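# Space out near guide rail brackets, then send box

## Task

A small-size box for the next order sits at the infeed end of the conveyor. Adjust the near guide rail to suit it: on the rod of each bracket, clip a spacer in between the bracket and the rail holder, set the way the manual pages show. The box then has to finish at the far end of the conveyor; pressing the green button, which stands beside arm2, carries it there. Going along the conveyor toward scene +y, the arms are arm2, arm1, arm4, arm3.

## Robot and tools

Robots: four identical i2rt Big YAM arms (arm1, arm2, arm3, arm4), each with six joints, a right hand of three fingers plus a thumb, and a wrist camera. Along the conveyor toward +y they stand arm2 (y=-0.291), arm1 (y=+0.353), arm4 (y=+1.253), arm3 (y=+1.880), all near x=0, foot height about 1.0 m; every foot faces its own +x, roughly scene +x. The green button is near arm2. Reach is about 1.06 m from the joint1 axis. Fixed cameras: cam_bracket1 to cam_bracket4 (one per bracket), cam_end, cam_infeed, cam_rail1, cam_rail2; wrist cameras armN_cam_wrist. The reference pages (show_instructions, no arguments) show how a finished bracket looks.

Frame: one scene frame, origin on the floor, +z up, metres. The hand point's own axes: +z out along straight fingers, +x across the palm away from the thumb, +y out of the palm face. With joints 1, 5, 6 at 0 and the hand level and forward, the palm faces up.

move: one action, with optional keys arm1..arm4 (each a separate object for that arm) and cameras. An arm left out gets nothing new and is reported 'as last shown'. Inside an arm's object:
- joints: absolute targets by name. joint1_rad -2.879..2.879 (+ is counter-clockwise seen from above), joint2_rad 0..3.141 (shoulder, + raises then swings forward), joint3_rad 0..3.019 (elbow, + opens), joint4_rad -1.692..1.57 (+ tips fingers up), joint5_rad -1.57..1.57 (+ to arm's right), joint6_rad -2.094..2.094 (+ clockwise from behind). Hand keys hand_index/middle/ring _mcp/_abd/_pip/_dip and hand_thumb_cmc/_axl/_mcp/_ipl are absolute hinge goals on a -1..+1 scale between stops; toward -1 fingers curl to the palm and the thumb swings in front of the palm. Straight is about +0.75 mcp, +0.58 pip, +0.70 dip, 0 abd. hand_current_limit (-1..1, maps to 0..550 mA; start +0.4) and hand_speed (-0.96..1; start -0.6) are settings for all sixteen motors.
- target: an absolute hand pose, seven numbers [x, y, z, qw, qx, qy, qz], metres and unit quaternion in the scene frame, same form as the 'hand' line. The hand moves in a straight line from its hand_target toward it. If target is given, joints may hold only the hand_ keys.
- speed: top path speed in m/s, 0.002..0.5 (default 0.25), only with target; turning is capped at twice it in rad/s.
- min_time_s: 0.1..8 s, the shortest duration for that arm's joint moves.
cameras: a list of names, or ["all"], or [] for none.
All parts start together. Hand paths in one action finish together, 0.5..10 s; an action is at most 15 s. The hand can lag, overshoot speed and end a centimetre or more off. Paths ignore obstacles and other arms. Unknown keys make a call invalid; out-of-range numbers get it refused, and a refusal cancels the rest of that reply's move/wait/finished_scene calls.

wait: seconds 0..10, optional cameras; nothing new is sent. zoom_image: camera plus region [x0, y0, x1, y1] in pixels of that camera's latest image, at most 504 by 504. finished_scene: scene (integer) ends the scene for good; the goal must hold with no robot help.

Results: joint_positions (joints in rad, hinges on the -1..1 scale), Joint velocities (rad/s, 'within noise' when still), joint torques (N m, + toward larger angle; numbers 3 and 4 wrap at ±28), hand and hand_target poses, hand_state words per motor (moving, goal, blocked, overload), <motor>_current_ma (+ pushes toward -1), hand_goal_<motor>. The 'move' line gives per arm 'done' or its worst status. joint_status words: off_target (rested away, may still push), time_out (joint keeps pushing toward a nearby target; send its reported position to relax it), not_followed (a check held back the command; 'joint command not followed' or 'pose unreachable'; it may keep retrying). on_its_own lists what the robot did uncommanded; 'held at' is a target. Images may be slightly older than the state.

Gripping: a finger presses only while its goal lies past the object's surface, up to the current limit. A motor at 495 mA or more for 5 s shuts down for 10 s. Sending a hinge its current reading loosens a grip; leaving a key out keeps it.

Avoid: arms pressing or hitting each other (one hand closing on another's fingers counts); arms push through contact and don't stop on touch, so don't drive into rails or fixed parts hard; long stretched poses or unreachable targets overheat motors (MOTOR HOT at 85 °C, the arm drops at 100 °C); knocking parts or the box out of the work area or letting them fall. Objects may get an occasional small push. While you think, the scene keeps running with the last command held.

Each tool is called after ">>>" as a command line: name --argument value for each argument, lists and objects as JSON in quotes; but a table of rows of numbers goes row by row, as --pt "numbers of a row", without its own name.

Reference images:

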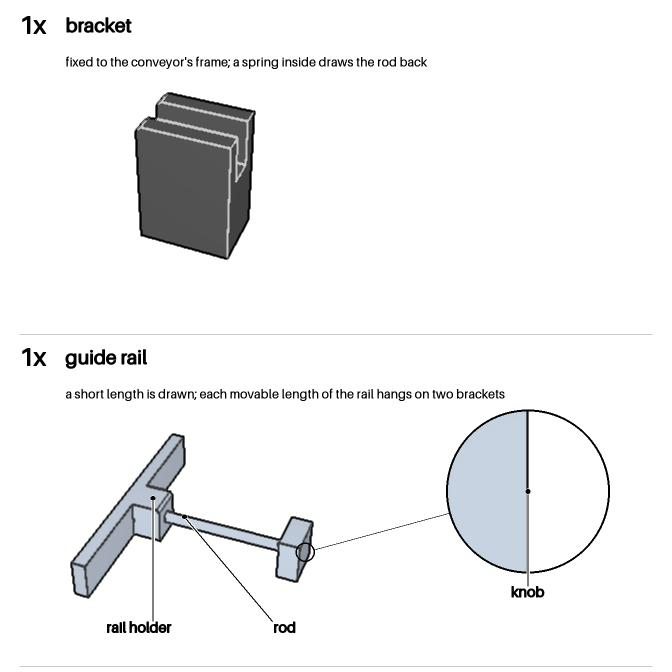

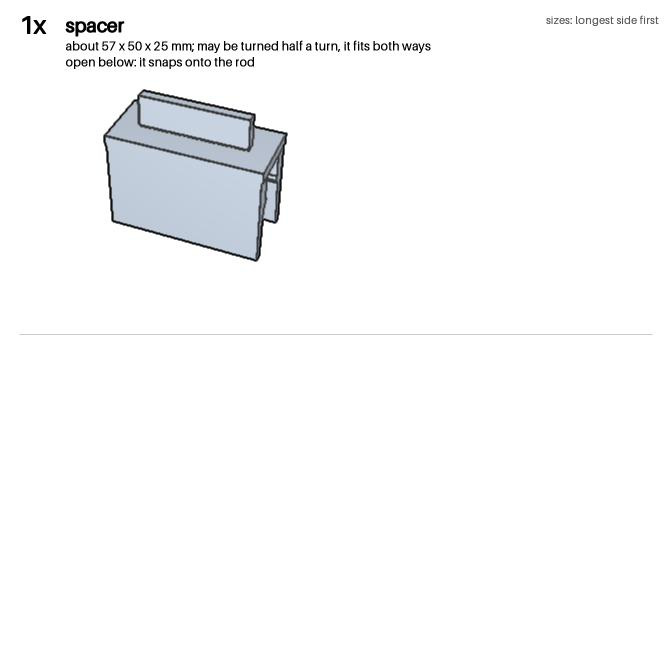

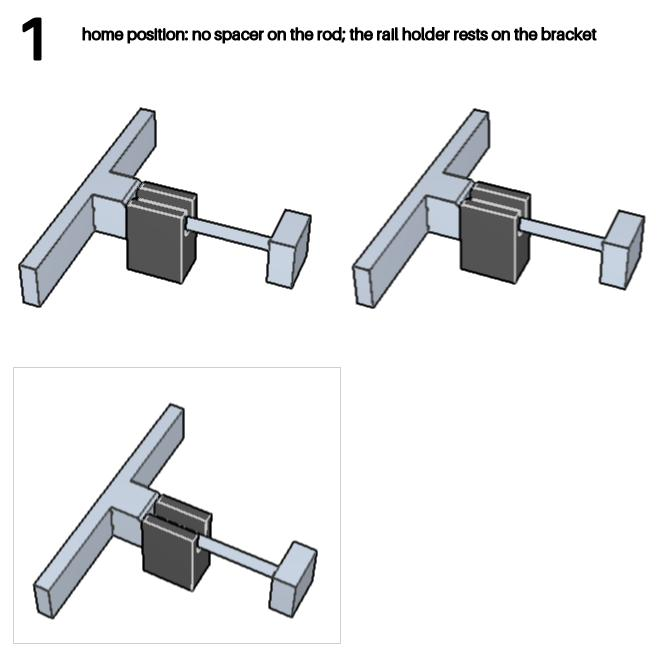

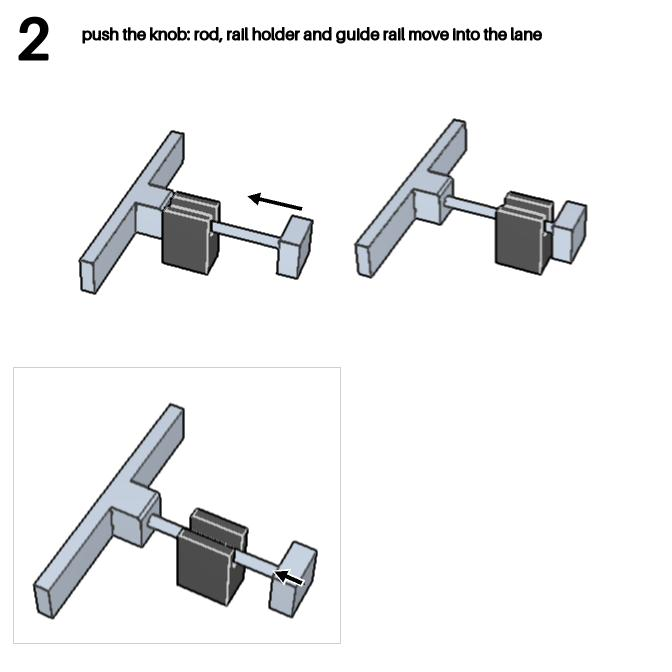

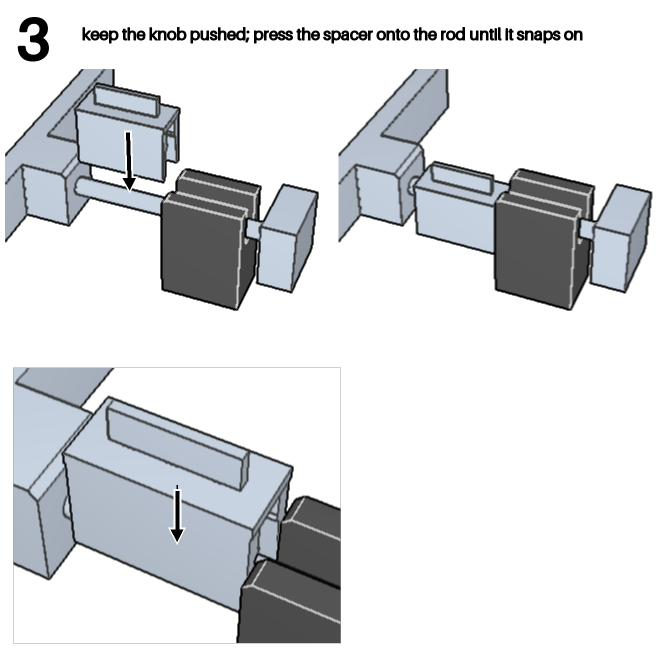

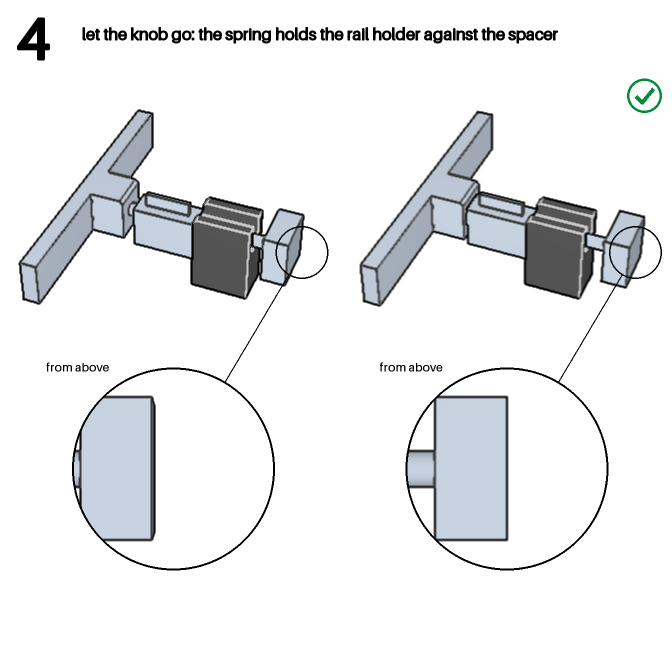

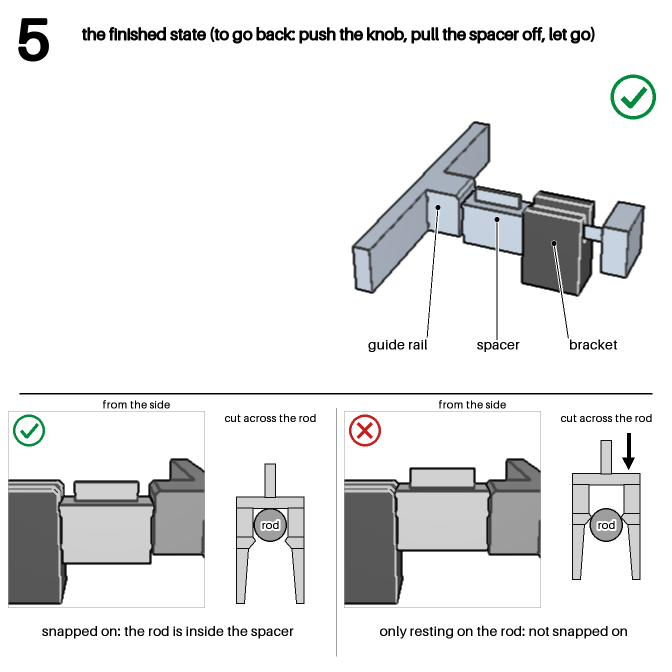

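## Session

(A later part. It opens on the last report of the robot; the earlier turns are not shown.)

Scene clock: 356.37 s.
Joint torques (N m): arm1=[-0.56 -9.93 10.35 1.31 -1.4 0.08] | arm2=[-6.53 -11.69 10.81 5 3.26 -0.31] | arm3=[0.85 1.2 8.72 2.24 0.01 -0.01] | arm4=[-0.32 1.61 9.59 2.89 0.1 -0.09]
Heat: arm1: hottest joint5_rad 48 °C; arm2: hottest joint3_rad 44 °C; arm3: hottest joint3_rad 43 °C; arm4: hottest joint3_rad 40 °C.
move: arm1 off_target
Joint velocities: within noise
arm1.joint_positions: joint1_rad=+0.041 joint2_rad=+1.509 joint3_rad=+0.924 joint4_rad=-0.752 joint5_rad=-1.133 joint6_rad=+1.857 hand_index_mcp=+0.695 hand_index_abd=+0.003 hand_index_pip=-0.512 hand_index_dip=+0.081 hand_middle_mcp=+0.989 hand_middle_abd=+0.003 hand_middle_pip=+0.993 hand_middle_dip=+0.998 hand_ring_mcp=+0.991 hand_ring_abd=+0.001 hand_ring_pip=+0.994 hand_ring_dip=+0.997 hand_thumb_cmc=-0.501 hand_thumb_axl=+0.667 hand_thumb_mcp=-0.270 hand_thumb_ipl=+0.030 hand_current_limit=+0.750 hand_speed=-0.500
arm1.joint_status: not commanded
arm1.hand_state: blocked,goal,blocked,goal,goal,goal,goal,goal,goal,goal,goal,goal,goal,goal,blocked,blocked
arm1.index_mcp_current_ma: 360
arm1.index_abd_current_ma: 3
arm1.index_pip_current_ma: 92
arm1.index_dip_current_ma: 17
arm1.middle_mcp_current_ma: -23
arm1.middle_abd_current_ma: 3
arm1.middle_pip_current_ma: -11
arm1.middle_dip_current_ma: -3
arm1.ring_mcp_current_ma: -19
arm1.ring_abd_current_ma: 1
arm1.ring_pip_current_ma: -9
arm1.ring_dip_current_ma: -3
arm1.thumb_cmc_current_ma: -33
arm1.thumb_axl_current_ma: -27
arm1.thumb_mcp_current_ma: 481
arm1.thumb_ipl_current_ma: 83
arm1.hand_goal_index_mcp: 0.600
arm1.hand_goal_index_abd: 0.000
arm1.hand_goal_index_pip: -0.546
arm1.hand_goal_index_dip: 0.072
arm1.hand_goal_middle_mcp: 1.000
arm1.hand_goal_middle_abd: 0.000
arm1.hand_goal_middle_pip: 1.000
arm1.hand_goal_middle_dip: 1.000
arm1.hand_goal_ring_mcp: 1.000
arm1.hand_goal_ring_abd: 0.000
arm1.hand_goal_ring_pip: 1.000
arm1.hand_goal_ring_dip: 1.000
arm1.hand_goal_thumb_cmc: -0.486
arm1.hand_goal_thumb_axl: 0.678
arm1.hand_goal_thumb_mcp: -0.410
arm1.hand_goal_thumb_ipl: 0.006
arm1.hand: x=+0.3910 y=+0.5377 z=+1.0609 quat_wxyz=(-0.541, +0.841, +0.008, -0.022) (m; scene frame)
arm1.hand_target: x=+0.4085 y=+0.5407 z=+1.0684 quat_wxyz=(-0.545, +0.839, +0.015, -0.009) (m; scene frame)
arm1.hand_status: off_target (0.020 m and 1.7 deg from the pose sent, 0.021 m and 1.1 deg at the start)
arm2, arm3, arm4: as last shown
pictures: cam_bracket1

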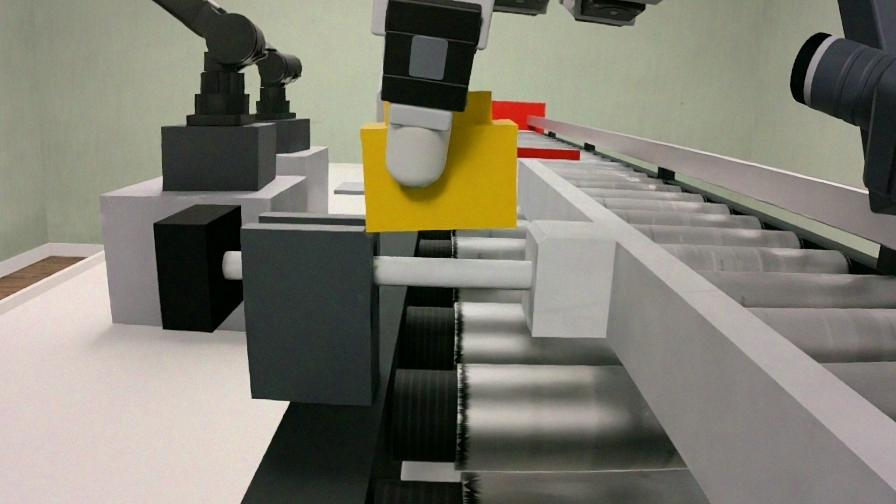

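>>> move --arm1 '{"target": [0.413, 0.5485, 1.062, 0.5445, -0.8385, -0.0146, 0.0095], "speed": 0.08}' --cameras '["cam_bracket1"]'

>>> zoom_image --camera "cam_bracket1" --region '[360, 90, 440, 250]'

>>> zoom_image --camera "cam_bracket1" --region '[470, 90, 550, 250]'

Scene clock: 358.00 s.
Joint torques (N m): arm1=[0.38 -10.11 10.25 1.36 -1.2 0.11] | arm2=[-5.71 -12.04 10.96 5.34 3.23 -0.3] | arm3=[0.67 1.2 8.69 2.03 0.06 0.01] | arm4=[-0.38 1.44 9.61 2.86 0.1 -0.09]
Heat: arm1: hottest joint5_rad 48 °C; arm2: hottest joint3_rad 44 °C; arm3: hottest joint3_rad 43 °C; arm4: hottest joint3_rad 40 °C.
move: arm1 off_target
Joint velocities: within noise
arm1.joint_positions: joint1_rad=+0.045 joint2_rad=+1.525 joint3_rad=+0.924 joint4_rad=-0.701 joint5_rad=-1.133 joint6_rad=+1.892 hand_index_mcp=+0.695 hand_index_abd=+0.003 hand_index_pip=-0.512 hand_index_dip=+0.081 hand_middle_mcp=+0.989 hand_middle_abd=+0.003 hand_middle_pip=+0.993 hand_middle_dip=+0.998 hand_ring_mcp=+0.991 hand_ring_abd=+0.001 hand_ring_pip=+0.994 hand_ring_dip=+0.997 hand_thumb_cmc=-0.501 hand_thumb_axl=+0.667 hand_thumb_mcp=-0.270 hand_thumb_ipl=+0.030 hand_current_limit=+0.750 hand_speed=-0.500
arm1.joint_status: not commanded
arm1.hand_state: blocked,goal,blocked,goal,goal,goal,goal,goal,goal,goal,goal,goal,goal,goal,blocked,blocked
arm1.index_mcp_current_ma: 360
arm1.index_abd_current_ma: 3
arm1.index_pip_current_ma: 92
arm1.index_dip_current_ma: 17
arm1.middle_mcp_current_ma: -23
arm1.middle_abd_current_ma: 3
arm1.middle_pip_current_ma: -11
arm1.middle_dip_current_ma: -3
arm1.ring_mcp_current_ma: -19
arm1.ring_abd_current_ma: 1
arm1.ring_pip_current_ma: -9
arm1.ring_dip_current_ma: -3
arm1.thumb_cmc_current_ma: -33
arm1.thumb_axl_current_ma: -27
arm1.thumb_mcp_current_ma: 481
arm1.thumb_ipl_current_ma: 83
arm1.hand_goal_index_mcp: 0.600
arm1.hand_goal_index_abd: 0.000
arm1.hand_goal_index_pip: -0.546
arm1.hand_goal_index_dip: 0.072
arm1.hand_goal_middle_mcp: 1.000
arm1.hand_goal_middle_abd: 0.000
arm1.hand_goal_middle_pip: 1.000
arm1.hand_goal_middle_dip: 1.000
arm1.hand_goal_ring_mcp: 1.000
arm1.hand_goal_ring_abd: 0.000
arm1.hand_goal_ring_pip: 1.000
arm1.hand_goal_ring_dip: 1.000
arm1.hand_goal_thumb_cmc: -0.486
arm1.hand_goal_thumb_axl: 0.678
arm1.hand_goal_thumb_mcp: -0.410
arm1.hand_goal_thumb_ipl: 0.006
arm1.hand: x=+0.3974 y=+0.5413 z=+1.0561 quat_wxyz=(-0.543, +0.840, +0.005, -0.018) (m; scene frame)
arm1.hand_target: x=+0.4125 y=+0.5483 z=+1.0624 quat_wxyz=(-0.545, +0.838, +0.015, -0.009) (m; scene frame)
arm1.hand_status: off_target (0.018 m and 1.5 deg from the pose sent, 0.025 m and 1.7 deg at the start)
arm2, arm3, arm4: as last shown
pictures: cam_bracket1

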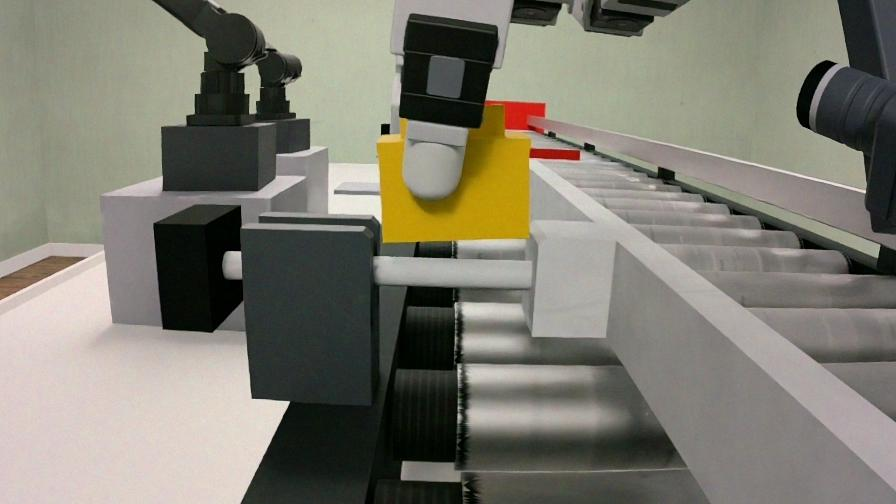

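Scaled by 3.150 from the camera's 896x504 image, which has a finer 1280x720 frame.

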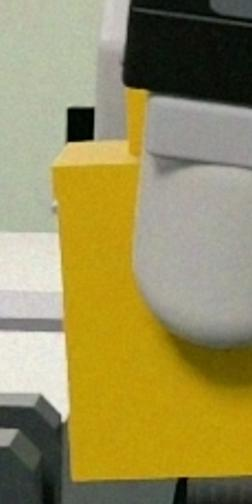

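Scaled by 3.150 from the camera's 896x504 image, which has a finer 1280x720 frame.

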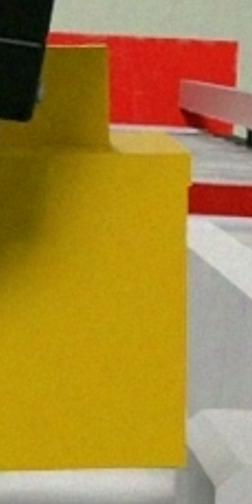

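>>> move --arm1 '{"target": [0.411, 0.549, 1.044, 0.5445, -0.8385, -0.0146, 0.0095], "speed": 0.06}' --cameras '["cam_bracket1"]'

>>> zoom_image --camera "cam_bracket1" --region '[350, 120, 550, 300]'

Scene clock: 359.13 s.
Joint torques (N m): arm1=[-0.03 -10.17 7.86 1.59 -1.16 -0.03] | arm2=[-5.83 -11.99 10.76 5.33 3.2 -0.37] | arm3=[0.21 1.03 8.51 2.13 0.05 -0.06] | arm4=[-0.5 1.49 9.59 2.89 0.1 -0.09]
Heat: arm1: hottest joint5_rad 47 °C; arm2: hottest joint3_rad 44 °C; arm3: hottest joint3_rad 43 °C; arm4: hottest joint3_rad 40 °C.
move: arm1 done
Joint velocities: within noise
arm1.joint_positions: joint1_rad=+0.052 joint2_rad=+1.549 joint3_rad=+0.924 joint4_rad=-0.647 joint5_rad=-1.133 joint6_rad=+1.909 hand_index_mcp=+0.695 hand_index_abd=+0.002 hand_index_pip=-0.505 hand_index_dip=+0.085 hand_middle_mcp=+0.989 hand_middle_abd=+0.003 hand_middle_pip=+0.993 hand_middle_dip=+0.998 hand_ring_mcp=+0.991 hand_ring_abd=+0.001 hand_ring_pip=+0.994 hand_ring_dip=+0.997 hand_thumb_cmc=-0.488 hand_thumb_axl=+0.677 hand_thumb_mcp=-0.271 hand_thumb_ipl=+0.030 hand_current_limit=+0.750 hand_speed=-0.500
arm1.joint_status: not commanded
arm1.hand_state: blocked,goal,blocked,goal,goal,goal,goal,goal,goal,goal,goal,goal,goal,goal,blocked,blocked
arm1.index_mcp_current_ma: 360
arm1.index_abd_current_ma: 2
arm1.index_pip_current_ma: 114
arm1.index_dip_current_ma: 26
arm1.middle_mcp_current_ma: -23
arm1.middle_abd_current_ma: 3
arm1.middle_pip_current_ma: -11
arm1.middle_dip_current_ma: -3
arm1.ring_mcp_current_ma: -19
arm1.ring_abd_current_ma: 1
arm1.ring_pip_current_ma: -9
arm1.ring_dip_current_ma: -3
arm1.thumb_cmc_current_ma: -2
arm1.thumb_axl_current_ma: -1
arm1.thumb_mcp_current_ma: 481
arm1.thumb_ipl_current_ma: 83
arm1.hand_goal_index_mcp: 0.600
arm1.hand_goal_index_abd: 0.000
arm1.hand_goal_index_pip: -0.546
arm1.hand_goal_index_dip: 0.072
arm1.hand_goal_middle_mcp: 1.000
arm1.hand_goal_middle_abd: 0.000
arm1.hand_goal_middle_pip: 1.000
arm1.hand_goal_middle_dip: 1.000
arm1.hand_goal_ring_mcp: 1.000
arm1.hand_goal_ring_abd: 0.000
arm1.hand_goal_ring_pip: 1.000
arm1.hand_goal_ring_dip: 1.000
arm1.hand_goal_thumb_cmc: -0.486
arm1.hand_goal_thumb_axl: 0.678
arm1.hand_goal_thumb_mcp: -0.410
arm1.hand_goal_thumb_ipl: 0.006
arm1.hand: x=+0.4051 y=+0.5456 z=+1.0483 quat_wxyz=(-0.545, +0.838, +0.009, -0.012) (m; scene frame)
arm1.hand_target: x=+0.4109 y=+0.5489 z=+1.0442 quat_wxyz=(-0.545, +0.839, +0.015, -0.009) (m; scene frame)
arm1.hand_status: done (0.008 m and 0.7 deg from the pose sent, 0.020 m and 1.5 deg at the start)
arm2, arm3, arm4: as last shown
pictures: cam_bracket1

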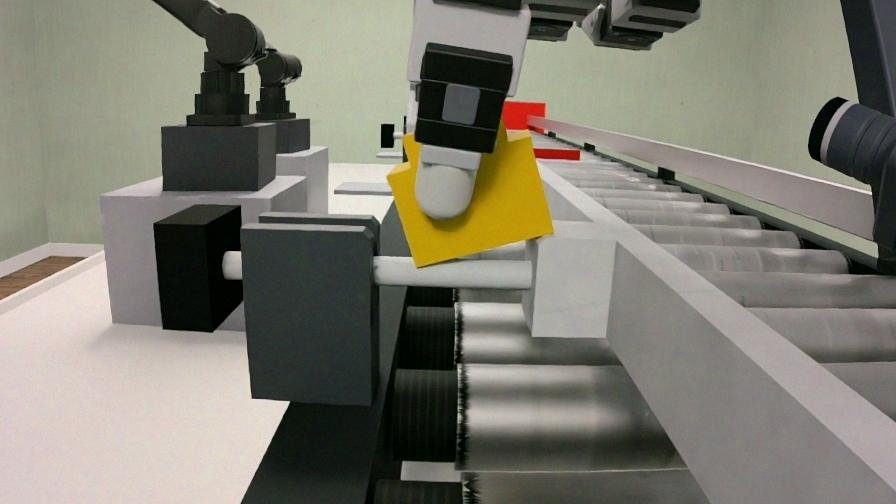

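Scaled by 2.520 from the camera's 896x504 image, which has a finer 1280x720 frame.

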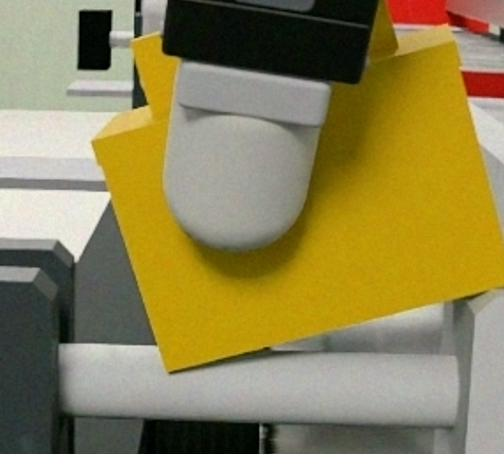

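>>> move --arm1 '{"target": [0.405, 0.548, 1.12, 0.5445, -0.8385, -0.0146, 0.0095], "speed": 0.12}'

>>> move --arm1 '{"target": [0.340, 0.548, 1.105, 0.4981, -0.8627, -0.0436, -0.0755], "speed": 0.15}' --cameras '["cam_bracket1"]'

Scene clock: 360.80 s.
Joint torques (N m): arm1=[0.09 -10.93 10.85 0.4 -1.16 -0.01] | arm2=[-5.25 -11.93 10.99 5.12 3.22 -0.36] | arm3=[-0.21 0.32 8.73 2.26 0.01 -0.02] | arm4=[-0.62 1.55 9.59 2.86 0.09 -0.09]
Heat: arm1: hottest joint5_rad 47 °C; arm2: hottest joint3_rad 44 °C; arm3: hottest joint3_rad 43 °C; arm4: hottest joint3_rad 40 °C.
move: arm1 off_target
Joint velocities: within noise
arm1.joint_positions: joint1_rad=+0.052 joint2_rad=+1.443 joint3_rad=+0.987 joint4_rad=-0.831 joint5_rad=-1.133 joint6_rad=+1.909 hand_index_mcp=+0.693 hand_index_abd=+0.002 hand_index_pip=-0.505 hand_index_dip=+0.085 hand_middle_mcp=+0.989 hand_middle_abd=+0.002 hand_middle_pip=+0.993 hand_middle_dip=+0.998 hand_ring_mcp=+0.991 hand_ring_abd=+0.001 hand_ring_pip=+0.994 hand_ring_dip=+0.997 hand_thumb_cmc=-0.494 hand_thumb_axl=+0.673 hand_thumb_mcp=-0.272 hand_thumb_ipl=+0.030 hand_current_limit=+0.750 hand_speed=-0.500
arm1.joint_status: not commanded
arm1.hand_state: blocked,goal,blocked,goal,goal,goal,goal,goal,goal,goal,goal,goal,goal,goal,blocked,blocked
arm1.index_mcp_current_ma: 354
arm1.index_abd_current_ma: 2
arm1.index_pip_current_ma: 114
arm1.index_dip_current_ma: 26
arm1.middle_mcp_current_ma: -23
arm1.middle_abd_current_ma: 3
arm1.middle_pip_current_ma: -11
arm1.middle_dip_current_ma: -3
arm1.ring_mcp_current_ma: -19
arm1.ring_abd_current_ma: 1
arm1.ring_pip_current_ma: -9
arm1.ring_dip_current_ma: -3
arm1.thumb_cmc_current_ma: -14
arm1.thumb_axl_current_ma: -9
arm1.thumb_mcp_current_ma: 481
arm1.thumb_ipl_current_ma: 83
arm1.hand_goal_index_mcp: 0.600
arm1.hand_goal_index_abd: 0.000
arm1.hand_goal_index_pip: -0.546
arm1.hand_goal_index_dip: 0.072
arm1.hand_goal_middle_mcp: 1.000
arm1.hand_goal_middle_abd: 0.000
arm1.hand_goal_middle_pip: 1.000
arm1.hand_goal_middle_dip: 1.000
arm1.hand_goal_ring_mcp: 1.000
arm1.hand_goal_ring_abd: 0.000
arm1.hand_goal_ring_pip: 1.000
arm1.hand_goal_ring_dip: 1.000
arm1.hand_goal_thumb_cmc: -0.486
arm1.hand_goal_thumb_axl: 0.678
arm1.hand_goal_thumb_mcp: -0.410
arm1.hand_goal_thumb_ipl: 0.006
arm1.hand: x=+0.3946 y=+0.5439 z=+1.1075 quat_wxyz=(-0.544, +0.839, +0.005, -0.018) (m; scene frame)
arm1.hand_target: x=+0.4045 y=+0.5479 z=+1.1201 quat_wxyz=(-0.545, +0.838, +0.014, -0.009) (m; scene frame)
arm1.hand_status: off_target (0.017 m and 1.5 deg from the pose sent, 0.072 m and 0.7 deg at the start)
arm2, arm3, arm4: as last shown
pictures: none

Scene clock: 362.20 s.
Joint torques (N m): arm1=[0.09 -7.18 8.5 2.07 -0.8 0.09] | arm2=[-5.36 -11.63 10.89 5.11 3.27 -0.31] | arm3=[0.26 1.14 8.77 1.96 0.01 -0.07] | arm4=[-0.56 1.44 9.65 2.86 0.1 -0.08]
Heat: arm1: hottest joint5_rad 47 °C; arm2: hottest joint3_rad 44 °C; arm3: hottest joint3_rad 43 °C; arm4: hottest joint3_rad 40 °C.
move: arm1 done
Joint velocities: within noise
arm1.joint_positions: joint1_rad=+0.151 joint2_rad=+1.160 joint3_rad=+0.736 joint4_rad=-0.592 joint5_rad=-0.948 joint6_rad=+2.037 hand_index_mcp=+0.693 hand_index_abd=+0.002 hand_index_pip=-0.505 hand_index_dip=+0.085 hand_middle_mcp=+0.989 hand_middle_abd=+0.002 hand_middle_pip=+0.993 hand_middle_dip=+0.998 hand_ring_mcp=+0.991 hand_ring_abd=+0.001 hand_ring_pip=+0.994 hand_ring_dip=+0.997 hand_thumb_cmc=-0.494 hand_thumb_axl=+0.673 hand_thumb_mcp=-0.272 hand_thumb_ipl=+0.030 hand_current_limit=+0.750 hand_speed=-0.500
arm1.joint_status: not commanded
arm1.hand_state: blocked,goal,blocked,goal,goal,goal,goal,goal,goal,goal,goal,goal,goal,goal,blocked,blocked
arm1.index_mcp_current_ma: 353
arm1.index_abd_current_ma: 2
arm1.index_pip_current_ma: 114
arm1.index_dip_current_ma: 26
arm1.middle_mcp_current_ma: -23
arm1.middle_abd_current_ma: 2
arm1.middle_pip_current_ma: -11
arm1.middle_dip_current_ma: -3
arm1.ring_mcp_current_ma: -19
arm1.ring_abd_current_ma: 1
arm1.ring_pip_current_ma: -9
arm1.ring_dip_current_ma: -3
arm1.thumb_cmc_current_ma: -14
arm1.thumb_axl_current_ma: -9
arm1.thumb_mcp_current_ma: 481
arm1.thumb_ipl_current_ma: 83
arm1.hand_goal_index_mcp: 0.600
arm1.hand_goal_index_abd: 0.000
arm1.hand_goal_index_pip: -0.546
arm1.hand_goal_index_dip: 0.072
arm1.hand_goal_middle_mcp: 1.000
arm1.hand_goal_middle_abd: 0.000
arm1.hand_goal_middle_pip: 1.000
arm1.hand_goal_middle_dip: 1.000
arm1.hand_goal_ring_mcp: 1.000
arm1.hand_goal_ring_abd: 0.000
arm1.hand_goal_ring_pip: 1.000
arm1.hand_goal_ring_dip: 1.000
arm1.hand_goal_thumb_cmc: -0.486
arm1.hand_goal_thumb_axl: 0.678
arm1.hand_goal_thumb_mcp: -0.410
arm1.hand_goal_thumb_ipl: 0.006
arm1.hand: x=+0.3376 y=+0.5450 z=+1.1025 quat_wxyz=(-0.497, +0.864, +0.040, +0.069) (m; scene frame)
arm1.hand_target: x=+0.3399 y=+0.5480 z=+1.1050 quat_wxyz=(-0.498, +0.863, +0.044, +0.075) (m; scene frame)
arm1.hand_status: done (0.005 m and 0.8 deg from the pose sent, 0.055 m and 13.1 deg at the start)
arm2.joint_positions: joint1_rad=+0.964 joint2_rad=+1.648 joint3_rad=+0.846 joint4_rad=-0.798 joint5_rad=+0.057 joint6_rad=+0.791 hand_index_mcp=-0.459 hand_index_abd=-0.037 hand_index_pip=-0.992 hand_index_dip=+0.837 hand_middle_mcp=-0.473 hand_middle_abd=+0.004 hand_middle_pip=-0.997 hand_middle_dip=+0.838 hand_ring_mcp=-0.467 hand_ring_abd=+0.001 hand_ring_pip=-0.998 hand_ring_dip=+0.842 hand_thumb_cmc=+0.712 hand_thumb_axl=+0.677 hand_thumb_mcp=+0.221 hand_thumb_ipl=+0.165 hand_current_limit=+0.600 hand_speed=-0.500
arm2.joint_status: not commanded
arm2.hand_state: goal,blocked,goal,goal,goal,goal,goal,goal,goal,goal,goal,goal,goal,goal,goal,goal
arm2.index_mcp_current_ma: 6
arm2.index_abd_current_ma: -16
arm2.index_pip_current_ma: 1
arm2.index_dip_current_ma: 0
arm2.middle_mcp_current_ma: 1
arm2.middle_abd_current_ma: 0
arm2.middle_pip_current_ma: 0
arm2.middle_dip_current_ma: 0
arm2.ring_mcp_current_ma: 2
arm2.ring_abd_current_ma: 0
arm2.ring_pip_current_ma: 0
arm2.ring_dip_current_ma: 0
arm2.thumb_cmc_current_ma: 0
arm2.thumb_axl_current_ma: 0
arm2.thumb_mcp_current_ma: -1
arm2.thumb_ipl_current_ma: 0
arm2.hand_goal_index_mcp: -0.478
arm2.hand_goal_index_abd: 0.000
arm2.hand_goal_index_pip: -1.000
arm2.hand_goal_index_dip: 0.840
arm2.hand_goal_middle_mcp: -0.478
arm2.hand_goal_middle_abd: 0.000
arm2.hand_goal_middle_pip: -1.000
arm2.hand_goal_middle_dip: 0.840
arm2.hand_goal_ring_mcp: -0.478
arm2.hand_goal_ring_abd: 0.000
arm2.hand_goal_ring_pip: -1.000
arm2.hand_goal_ring_dip: 0.840
arm2.hand_goal_thumb_cmc: 0.714
arm2.hand_goal_thumb_axl: 0.678
arm2.hand_goal_thumb_mcp: 0.226
arm2.hand_goal_thumb_ipl: 0.168
arm2.hand: x=+0.2881 y=-0.0447 z=+0.9922 quat_wxyz=(+0.027, +0.699, +0.715, -0.017) (m; scene frame)
arm2.hand_target: x=+0.3525 y=-0.0354 z=+1.0221 quat_wxyz=(+0.065, +0.707, +0.702, +0.058) (m; scene frame)
arm2.hand_status: not commanded
arm3.joint_positions: joint1_rad=-0.066 joint2_rad=+0.623 joint3_rad=+1.407 joint4_rad=-1.267 joint5_rad=-0.036 joint6_rad=+1.128 hand_index_mcp=+0.754 hand_index_abd=+0.001 hand_index_pip=+0.577 hand_index_dip=+0.696 hand_middle_mcp=+0.754 hand_middle_abd=+0.001 hand_middle_pip=+0.577 hand_middle_dip=+0.696 hand_ring_mcp=+0.754 hand_ring_abd=+0.001 hand_ring_pip=+0.577 hand_ring_dip=+0.696 hand_thumb_cmc=+0.714 hand_thumb_axl=+0.677 hand_thumb_mcp=+0.226 hand_thumb_ipl=+0.168 hand_current_limit=+0.400 hand_speed=-0.600
arm3.joint_status: not commanded
arm3.hand_state: goal,goal,goal,goal,goal,goal,goal,goal,goal,goal,goal,goal,goal,goal,goal,goal
arm3.index_mcp_current_ma: 0
arm3.index_abd_current_ma: 0
arm3.index_pip_current_ma: 1
arm3.index_dip_current_ma: 0
arm3.middle_mcp_current_ma: 0
arm3.middle_abd_current_ma: 1
arm3.middle_pip_current_ma: 1
arm3.middle_dip_current_ma: 0
arm3.ring_mcp_current_ma: 0
arm3.ring_abd_current_ma: 0
arm3.ring_pip_current_ma: 1
arm3.ring_dip_current_ma: 0
arm3.thumb_cmc_current_ma: 0
arm3.thumb_axl_current_ma: -1
arm3.thumb_mcp_current_ma: 0
arm3.thumb_ipl_current_ma: 0
arm3.hand_goal_index_mcp: 0.754
arm3.hand_goal_index_abd: 0.000
arm3.hand_goal_index_pip: 0.576
arm3.hand_goal_index_dip: 0.696
arm3.hand_goal_middle_mcp: 0.754
arm3.hand_goal_middle_abd: 0.000
arm3.hand_goal_middle_pip: 0.576
arm3.hand_goal_middle_dip: 0.696
arm3.hand_goal_ring_mcp: 0.754
arm3.hand_goal_ring_abd: 0.000
arm3.hand_goal_ring_pip: 0.576
arm3.hand_goal_ring_dip: 0.696
arm3.hand_goal_thumb_cmc: 0.714
arm3.hand_goal_thumb_axl: 0.678
arm3.hand_goal_thumb_mcp: 0.226
arm3.hand_goal_thumb_ipl: 0.168
arm3.hand: x=+0.1674 y=+1.7468 z=+1.5789 quat_wxyz=(+0.148, +0.846, +0.109, +0.500) (m; scene frame)
arm3.hand_target: x=+0.1644 y=+1.7474 z=+1.5900 quat_wxyz=(+0.152, +0.840, +0.109, +0.510) (m; scene frame)
arm3.hand_status: not commanded
arm4.joint_positions: joint1_rad=+0.036 joint2_rad=+0.636 joint3_rad=+1.438 joint4_rad=-1.159 joint5_rad=-0.065 joint6_rad=+1.072 hand_index_mcp=+0.755 hand_index_abd=+0.001 hand_index_pip=+0.577 hand_index_dip=+0.696 hand_middle_mcp=+0.755 hand_middle_abd=+0.001 hand_middle_pip=+0.577 hand_middle_dip=+0.696 hand_ring_mcp=+0.755 hand_ring_abd=+0.001 hand_ring_pip=+0.577 hand_ring_dip=+0.696 hand_thumb_cmc=+0.715 hand_thumb_axl=+0.677 hand_thumb_mcp=+0.226 hand_thumb_ipl=+0.168 hand_current_limit=+0.400 hand_speed=-0.600
arm4.joint_status: not commanded
arm4.hand_state: goal,goal,goal,goal,goal,goal,goal,goal,goal,goal,goal,goal,goal,goal,goal,goal
arm4.index_mcp_current_ma: 2
arm4.index_abd_current_ma: 1
arm4.index_pip_current_ma: 1
arm4.index_dip_current_ma: 0
arm4.middle_mcp_current_ma: 2
arm4.middle_abd_current_ma: 0
arm4.middle_pip_current_ma: 1
arm4.middle_dip_current_ma: 0
arm4.ring_mcp_current_ma: 2
arm4.ring_abd_current_ma: 1
arm4.ring_pip_current_ma: 1
arm4.ring_dip_current_ma: 0
arm4.thumb_cmc_current_ma: 2
arm4.thumb_axl_current_ma: -1
arm4.thumb_mcp_current_ma: 0
arm4.thumb_ipl_current_ma: 0
arm4.hand_goal_index_mcp: 0.754
arm4.hand_goal_index_abd: 0.000
arm4.hand_goal_index_pip: 0.576
arm4.hand_goal_index_dip: 0.696
arm4.hand_goal_middle_mcp: 0.754
arm4.hand_goal_middle_abd: 0.000
arm4.hand_goal_middle_pip: 0.576
arm4.hand_goal_middle_dip: 0.696
arm4.hand_goal_ring_mcp: 0.754
arm4.hand_goal_ring_abd: 0.000
arm4.hand_goal_ring_pip: 0.576
arm4.hand_goal_ring_dip: 0.696
arm4.hand_goal_thumb_cmc: 0.714
arm4.hand_goal_thumb_axl: 0.678
arm4.hand_goal_thumb_mcp: 0.226
arm4.hand_goal_thumb_ipl: 0.168
arm4.hand: x=+0.3151 y=+1.2167 z=+1.6294 quat_wxyz=(+0.081, +0.779, +0.272, +0.559) (m; scene frame)
arm4.hand_target: x=+0.3107 y=+1.2162 z=+1.6444 quat_wxyz=(+0.084, +0.770, +0.270, +0.572) (m; scene frame)
arm4.hand_status: not commanded
pictures: cam_bracket1

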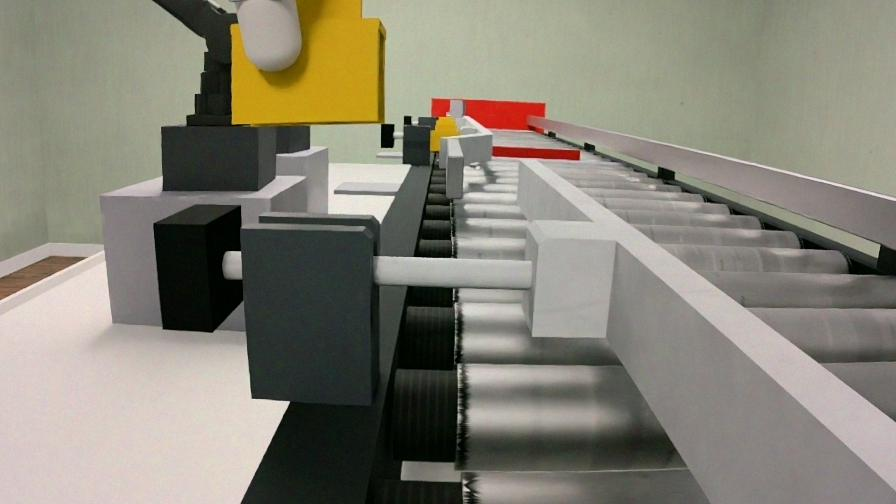

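>>> move --arm1 '{"target": [0.340, 0.548, 1.058, 0.4981, -0.8627, -0.0436, -0.0755], "speed": 0.08}' --cameras '["cam_bracket1", "cam_rail1"]'

>>> zoom_image --camera "cam_bracket1" --region '[200, 80, 400, 260]'

>>> zoom_image --camera "cam_rail1" --region '[270, 180, 370, 300]'

Scene clock: 363.50 s.
Joint torques (N m): arm1=[0.09 -6.12 7.58 2.17 -0.78 0.04] | arm2=[-6.18 -11.34 10.95 5.18 3.2 -0.38] | arm3=[0.62 0.91 8.75 2.06 0.04 0.03] | arm4=[-0.44 1.55 9.58 2.86 0.09 -0.09]
Heat: arm1: hottest joint5_rad 47 °C; arm2: hottest joint3_rad 44 °C; arm3: hottest joint3_rad 43 °C; arm4: hottest joint3_rad 40 °C.
move: arm1 done
Joint velocities: within noise
arm1.joint_positions: joint1_rad=+0.151 joint2_rad=+1.219 joint3_rad=+0.659 joint4_rad=-0.435 joint5_rad=-0.948 joint6_rad=+2.041 hand_index_mcp=+0.693 hand_index_abd=+0.002 hand_index_pip=-0.505 hand_index_dip=+0.079 hand_middle_mcp=+0.989 hand_middle_abd=+0.002 hand_middle_pip=+0.993 hand_middle_dip=+0.998 hand_ring_mcp=+0.991 hand_ring_abd=+0.001 hand_ring_pip=+0.994 hand_ring_dip=+0.997 hand_thumb_cmc=-0.494 hand_thumb_axl=+0.673 hand_thumb_mcp=-0.272 hand_thumb_ipl=+0.030 hand_current_limit=+0.750 hand_speed=-0.500
arm1.joint_status: not commanded
arm1.hand_state: blocked,goal,blocked,goal,goal,goal,goal,goal,goal,goal,goal,goal,goal,goal,blocked,blocked
arm1.index_mcp_current_ma: 352
arm1.index_abd_current_ma: 2
arm1.index_pip_current_ma: 114
arm1.index_dip_current_ma: 12
arm1.middle_mcp_current_ma: -23
arm1.middle_abd_current_ma: 2
arm1.middle_pip_current_ma: -11
arm1.middle_dip_current_ma: -3
arm1.ring_mcp_current_ma: -19
arm1.ring_abd_current_ma: 1
arm1.ring_pip_current_ma: -9
arm1.ring_dip_current_ma: -3
arm1.thumb_cmc_current_ma: -14
arm1.thumb_axl_current_ma: -9
arm1.thumb_mcp_current_ma: 481
arm1.thumb_ipl_current_ma: 83
arm1.hand_goal_index_mcp: 0.600
arm1.hand_goal_index_abd: 0.000
arm1.hand_goal_index_pip: -0.546
arm1.hand_goal_index_dip: 0.072
arm1.hand_goal_middle_mcp: 1.000
arm1.hand_goal_middle_abd: 0.000
arm1.hand_goal_middle_pip: 1.000
arm1.hand_goal_middle_dip: 1.000
arm1.hand_goal_ring_mcp: 1.000
arm1.hand_goal_ring_abd: 0.000
arm1.hand_goal_ring_pip: 1.000
arm1.hand_goal_ring_dip: 1.000
arm1.hand_goal_thumb_cmc: -0.486
arm1.hand_goal_thumb_axl: 0.678
arm1.hand_goal_thumb_mcp: -0.410
arm1.hand_goal_thumb_ipl: 0.006
arm1.hand: x=+0.3396 y=+0.5456 z=+1.0628 quat_wxyz=(-0.499, +0.862, +0.043, +0.077) (m; scene frame)
arm1.hand_target: x=+0.3400 y=+0.5479 z=+1.0582 quat_wxyz=(-0.498, +0.863, +0.044, +0.076) (m; scene frame)
arm1.hand_status: done (0.005 m and 0.2 deg from the pose sent, 0.045 m and 0.8 deg at the start)
arm2, arm3, arm4: as last shown
pictures: cam_bracket1, cam_rail1

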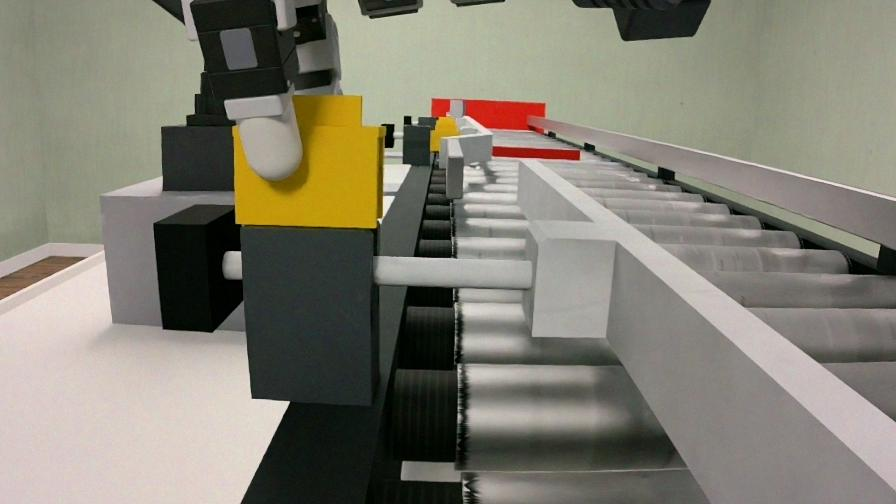

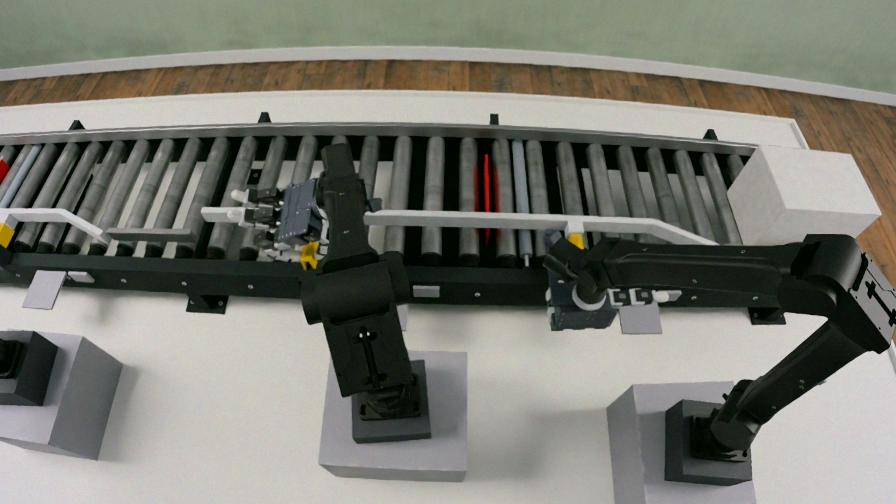

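Scaled by 2.520 from the camera's 896x504 image, which has a finer 1280x720 frame.

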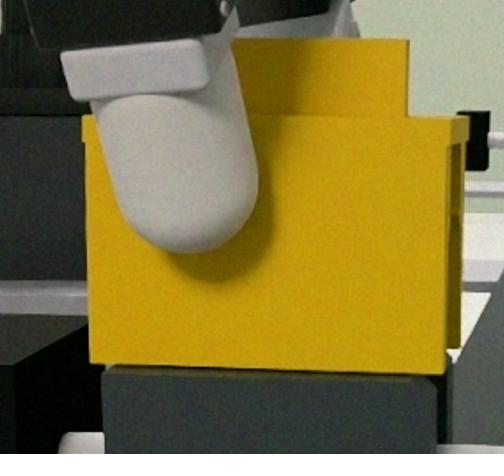

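Scaled by 4.200 from the camera's 896x504 image, which has a finer 1280x720 frame.

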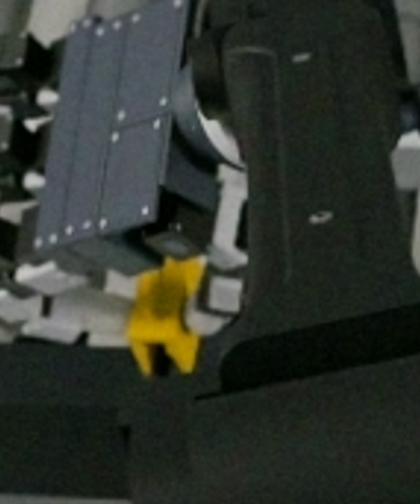

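>>> move --arm1 '{"target": [0.340, 0.548, 1.049, 0.4981, -0.8627, -0.0436, -0.0755], "speed": 0.06}' --cameras '["cam_bracket1", "cam_rail1"]'

>>> zoom_image --camera "cam_bracket1" --region '[200, 80, 400, 260]'

>>> zoom_image --camera "cam_rail1" --region '[290, 230, 340, 310]'

Scene clock: 365.20 s.
Joint torques (N m): arm1=[-0.03 -5.01 6.9 2.24 -0.74 -0.11] | arm2=[-5.54 -12.22 11.08 5.05 3.26 -0.29] | arm3=[0.32 0.97 8.69 2.19 0 -0.01] | arm4=[-0.62 1.55 9.61 2.84 0.1 -0.1]
Heat: arm1: hottest joint5_rad 47 °C; arm2: hottest joint3_rad 45 °C; arm3: hottest joint3_rad 43 °C; arm4: hottest joint3_rad 40 °C.
move: arm1 off_target
Joint velocities: within noise
arm1.joint_positions: joint1_rad=+0.151 joint2_rad=+1.220 joint3_rad=+0.653 joint4_rad=-0.406 joint5_rad=-0.949 joint6_rad=+2.053 hand_index_mcp=+0.693 hand_index_abd=+0.002 hand_index_pip=-0.505 hand_index_dip=+0.073 hand_middle_mcp=+0.989 hand_middle_abd=+0.002 hand_middle_pip=+0.993 hand_middle_dip=+0.998 hand_ring_mcp=+0.991 hand_ring_abd=+0.001 hand_ring_pip=+0.994 hand_ring_dip=+0.997 hand_thumb_cmc=-0.494 hand_thumb_axl=+0.673 hand_thumb_mcp=-0.272 hand_thumb_ipl=+0.030 hand_current_limit=+0.750 hand_speed=-0.500
arm1.joint_status: not commanded
arm1.hand_state: blocked,goal,blocked,goal,goal,goal,goal,goal,goal,goal,goal,goal,goal,goal,blocked,blocked
arm1.index_mcp_current_ma: 352
arm1.index_abd_current_ma: 2
arm1.index_pip_current_ma: 114
arm1.index_dip_current_ma: 1
arm1.middle_mcp_current_ma: -23
arm1.middle_abd_current_ma: 2
arm1.middle_pip_current_ma: -11
arm1.middle_dip_current_ma: -3
arm1.ring_mcp_current_ma: -19
arm1.ring_abd_current_ma: 1
arm1.ring_pip_current_ma: -9
arm1.ring_dip_current_ma: -3
arm1.thumb_cmc_current_ma: -14
arm1.thumb_axl_current_ma: -9
arm1.thumb_mcp_current_ma: 481
arm1.thumb_ipl_current_ma: 83
arm1.hand_goal_index_mcp: 0.600
arm1.hand_goal_index_abd: 0.000
arm1.hand_goal_index_pip: -0.546
arm1.hand_goal_index_dip: 0.072
arm1.hand_goal_middle_mcp: 1.000
arm1.hand_goal_middle_abd: 0.000
arm1.hand_goal_middle_pip: 1.000
arm1.hand_goal_middle_dip: 1.000
arm1.hand_goal_ring_mcp: 1.000
arm1.hand_goal_ring_abd: 0.000
arm1.hand_goal_ring_pip: 1.000
arm1.hand_goal_ring_dip: 1.000
arm1.hand_goal_thumb_cmc: -0.486
arm1.hand_goal_thumb_axl: 0.678
arm1.hand_goal_thumb_mcp: -0.410
arm1.hand_goal_thumb_ipl: 0.006
arm1.hand: x=+0.3420 y=+0.5469 z=+1.0622 quat_wxyz=(-0.502, +0.860, +0.043, +0.083) (m; scene frame)
arm1.hand_target: x=+0.3395 y=+0.5477 z=+1.0495 quat_wxyz=(-0.498, +0.863, +0.044, +0.075) (m; scene frame)
arm1.hand_status: off_target (0.013 m and 1.0 deg from the pose sent, 0.014 m and 0.2 deg at the start)
arm2, arm3, arm4: as last shown
pictures: cam_bracket1, cam_rail1

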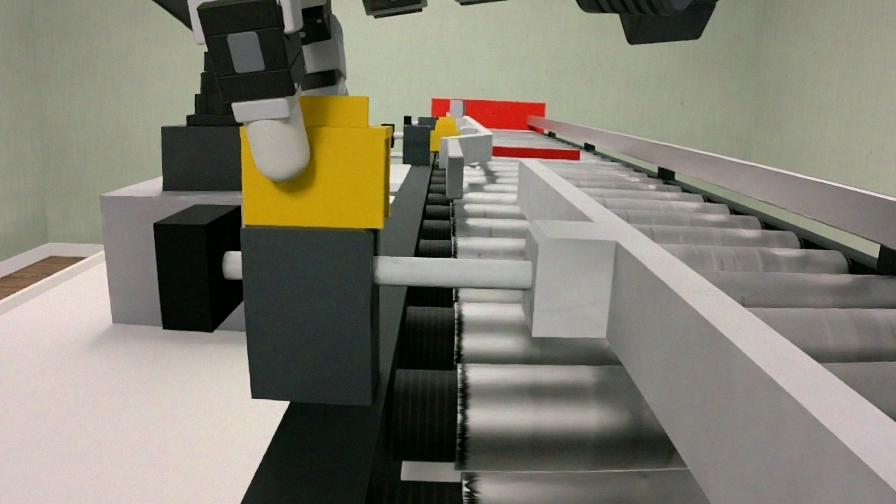

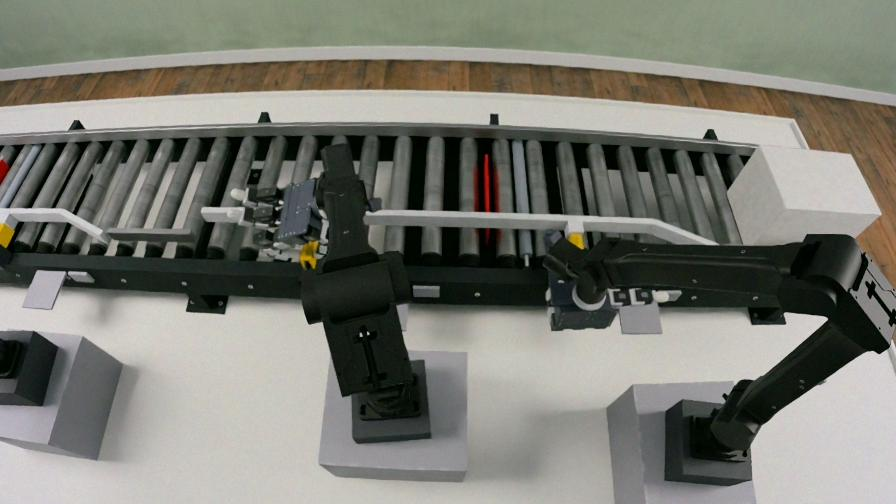

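Scaled by 2.520 from the camera's 896x504 image, which has a finer 1280x720 frame.

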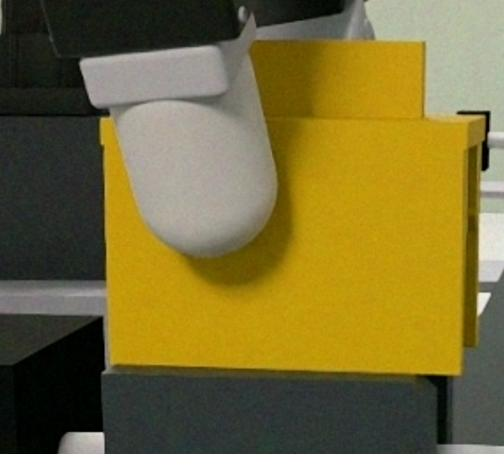

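Scaled by 6.300 from the camera's 896x504 image, which has a finer 1280x720 frame.

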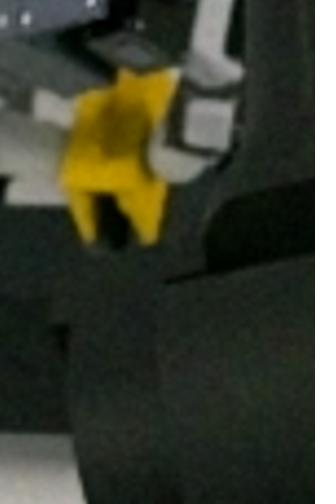

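>>> move --arm1 '{"joints": {"hand_index_mcp": 0.93, "hand_thumb_mcp": -0.12}}' --cameras '["cam_bracket1"]'

>>> zoom_image --camera "cam_bracket1" --region '[200, 80, 400, 260]'

Scene clock: 366.33 s.
Joint torques (N m): arm1=[-0.03 -6.24 7.56 2.04 -0.77 -0.1] | arm2=[-6.59 -11.87 11.02 5.46 3.24 -0.38] | arm3=[0.85 1.26 8.72 2.1 0.04 -0.03] | arm4=[-0.56 1.38 9.59 2.89 0.1 -0.09]
Heat: arm1: hottest joint5_rad 47 °C; arm2: hottest joint3_rad 45 °C; arm3: hottest joint3_rad 43 °C; arm4: hottest joint3_rad 40 °C.
move: arm1 done
Joint velocities: within noise
arm1.joint_positions: joint1_rad=+0.151 joint2_rad=+1.235 joint3_rad=+0.643 joint4_rad=-0.403 joint5_rad=-0.949 joint6_rad=+2.053 hand_index_mcp=+0.912 hand_index_abd=+0.002 hand_index_pip=-0.543 hand_index_dip=+0.073 hand_middle_mcp=+0.989 hand_middle_abd=+0.002 hand_middle_pip=+0.993 hand_middle_dip=+0.998 hand_ring_mcp=+0.991 hand_ring_abd=+0.001 hand_ring_pip=+0.994 hand_ring_dip=+0.997 hand_thumb_cmc=-0.489 hand_thumb_axl=+0.676 hand_thumb_mcp=-0.122 hand_thumb_ipl=+0.009 hand_current_limit=+0.750 hand_speed=-0.500
arm1.joint_status: all done
arm1.hand_state: goal,goal,goal,goal,goal,goal,goal,goal,goal,goal,goal,goal,goal,goal,goal,goal
arm1.index_mcp_current_ma: -45
arm1.index_abd_current_ma: 2
arm1.index_pip_current_ma: 5
arm1.index_dip_current_ma: 1
arm1.middle_mcp_current_ma: -23
arm1.middle_abd_current_ma: 2
arm1.middle_pip_current_ma: -11
arm1.middle_dip_current_ma: -3
arm1.ring_mcp_current_ma: -19
arm1.ring_abd_current_ma: 1
arm1.ring_pip_current_ma: -9
arm1.ring_dip_current_ma: -3
arm1.thumb_cmc_current_ma: -3
arm1.thumb_axl_current_ma: -3
arm1.thumb_mcp_current_ma: -3
arm1.thumb_ipl_current_ma: 5
arm1.hand_goal_index_mcp: 0.930
arm1.hand_goal_index_abd: 0.000
arm1.hand_goal_index_pip: -0.546
arm1.hand_goal_index_dip: 0.072
arm1.hand_goal_middle_mcp: 1.000
arm1.hand_goal_middle_abd: 0.000
arm1.hand_goal_middle_pip: 1.000
arm1.hand_goal_middle_dip: 1.000
arm1.hand_goal_ring_mcp: 1.000
arm1.hand_goal_ring_abd: 0.000
arm1.hand_goal_ring_pip: 1.000
arm1.hand_goal_ring_dip: 1.000
arm1.hand_goal_thumb_cmc: -0.486
arm1.hand_goal_thumb_axl: 0.678
arm1.hand_goal_thumb_mcp: -0.120
arm1.hand_goal_thumb_ipl: 0.006
arm1.hand: x=+0.3380 y=+0.5457 z=+1.0536 quat_wxyz=(-0.500, +0.862, +0.038, +0.074) (m; scene frame)
arm1.hand_target: x=+0.3396 y=+0.5477 z=+1.0495 quat_wxyz=(-0.498, +0.863, +0.044, +0.076) (m; scene frame)
arm1.hand_status: not commanded
arm2, arm3, arm4: as last shown
pictures: cam_bracket1

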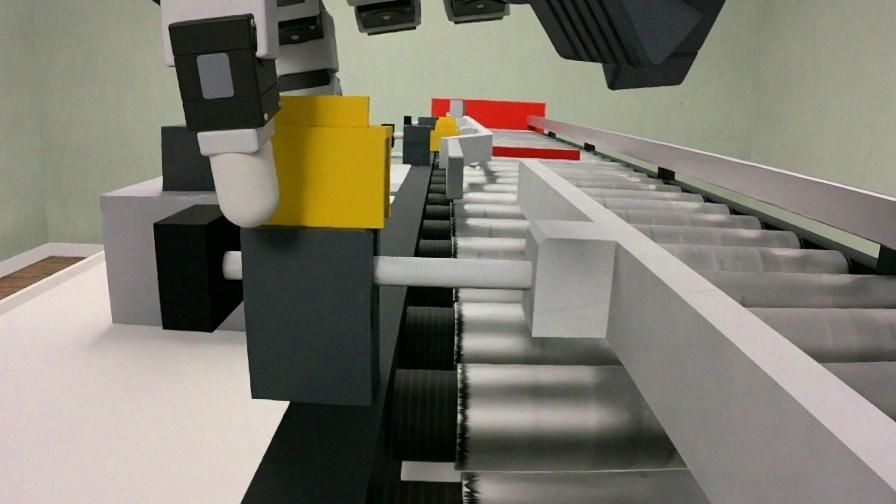

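Scaled by 2.520 from the camera's 896x504 image, which has a finer 1280x720 frame.

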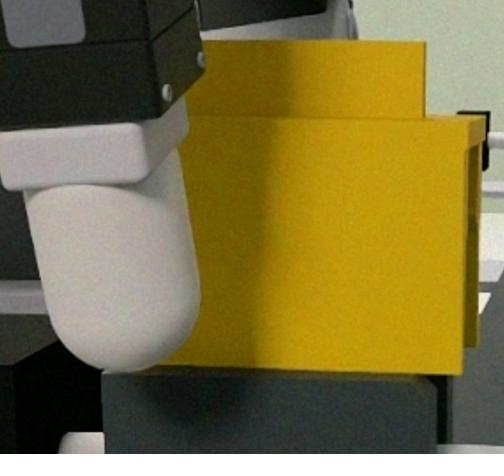

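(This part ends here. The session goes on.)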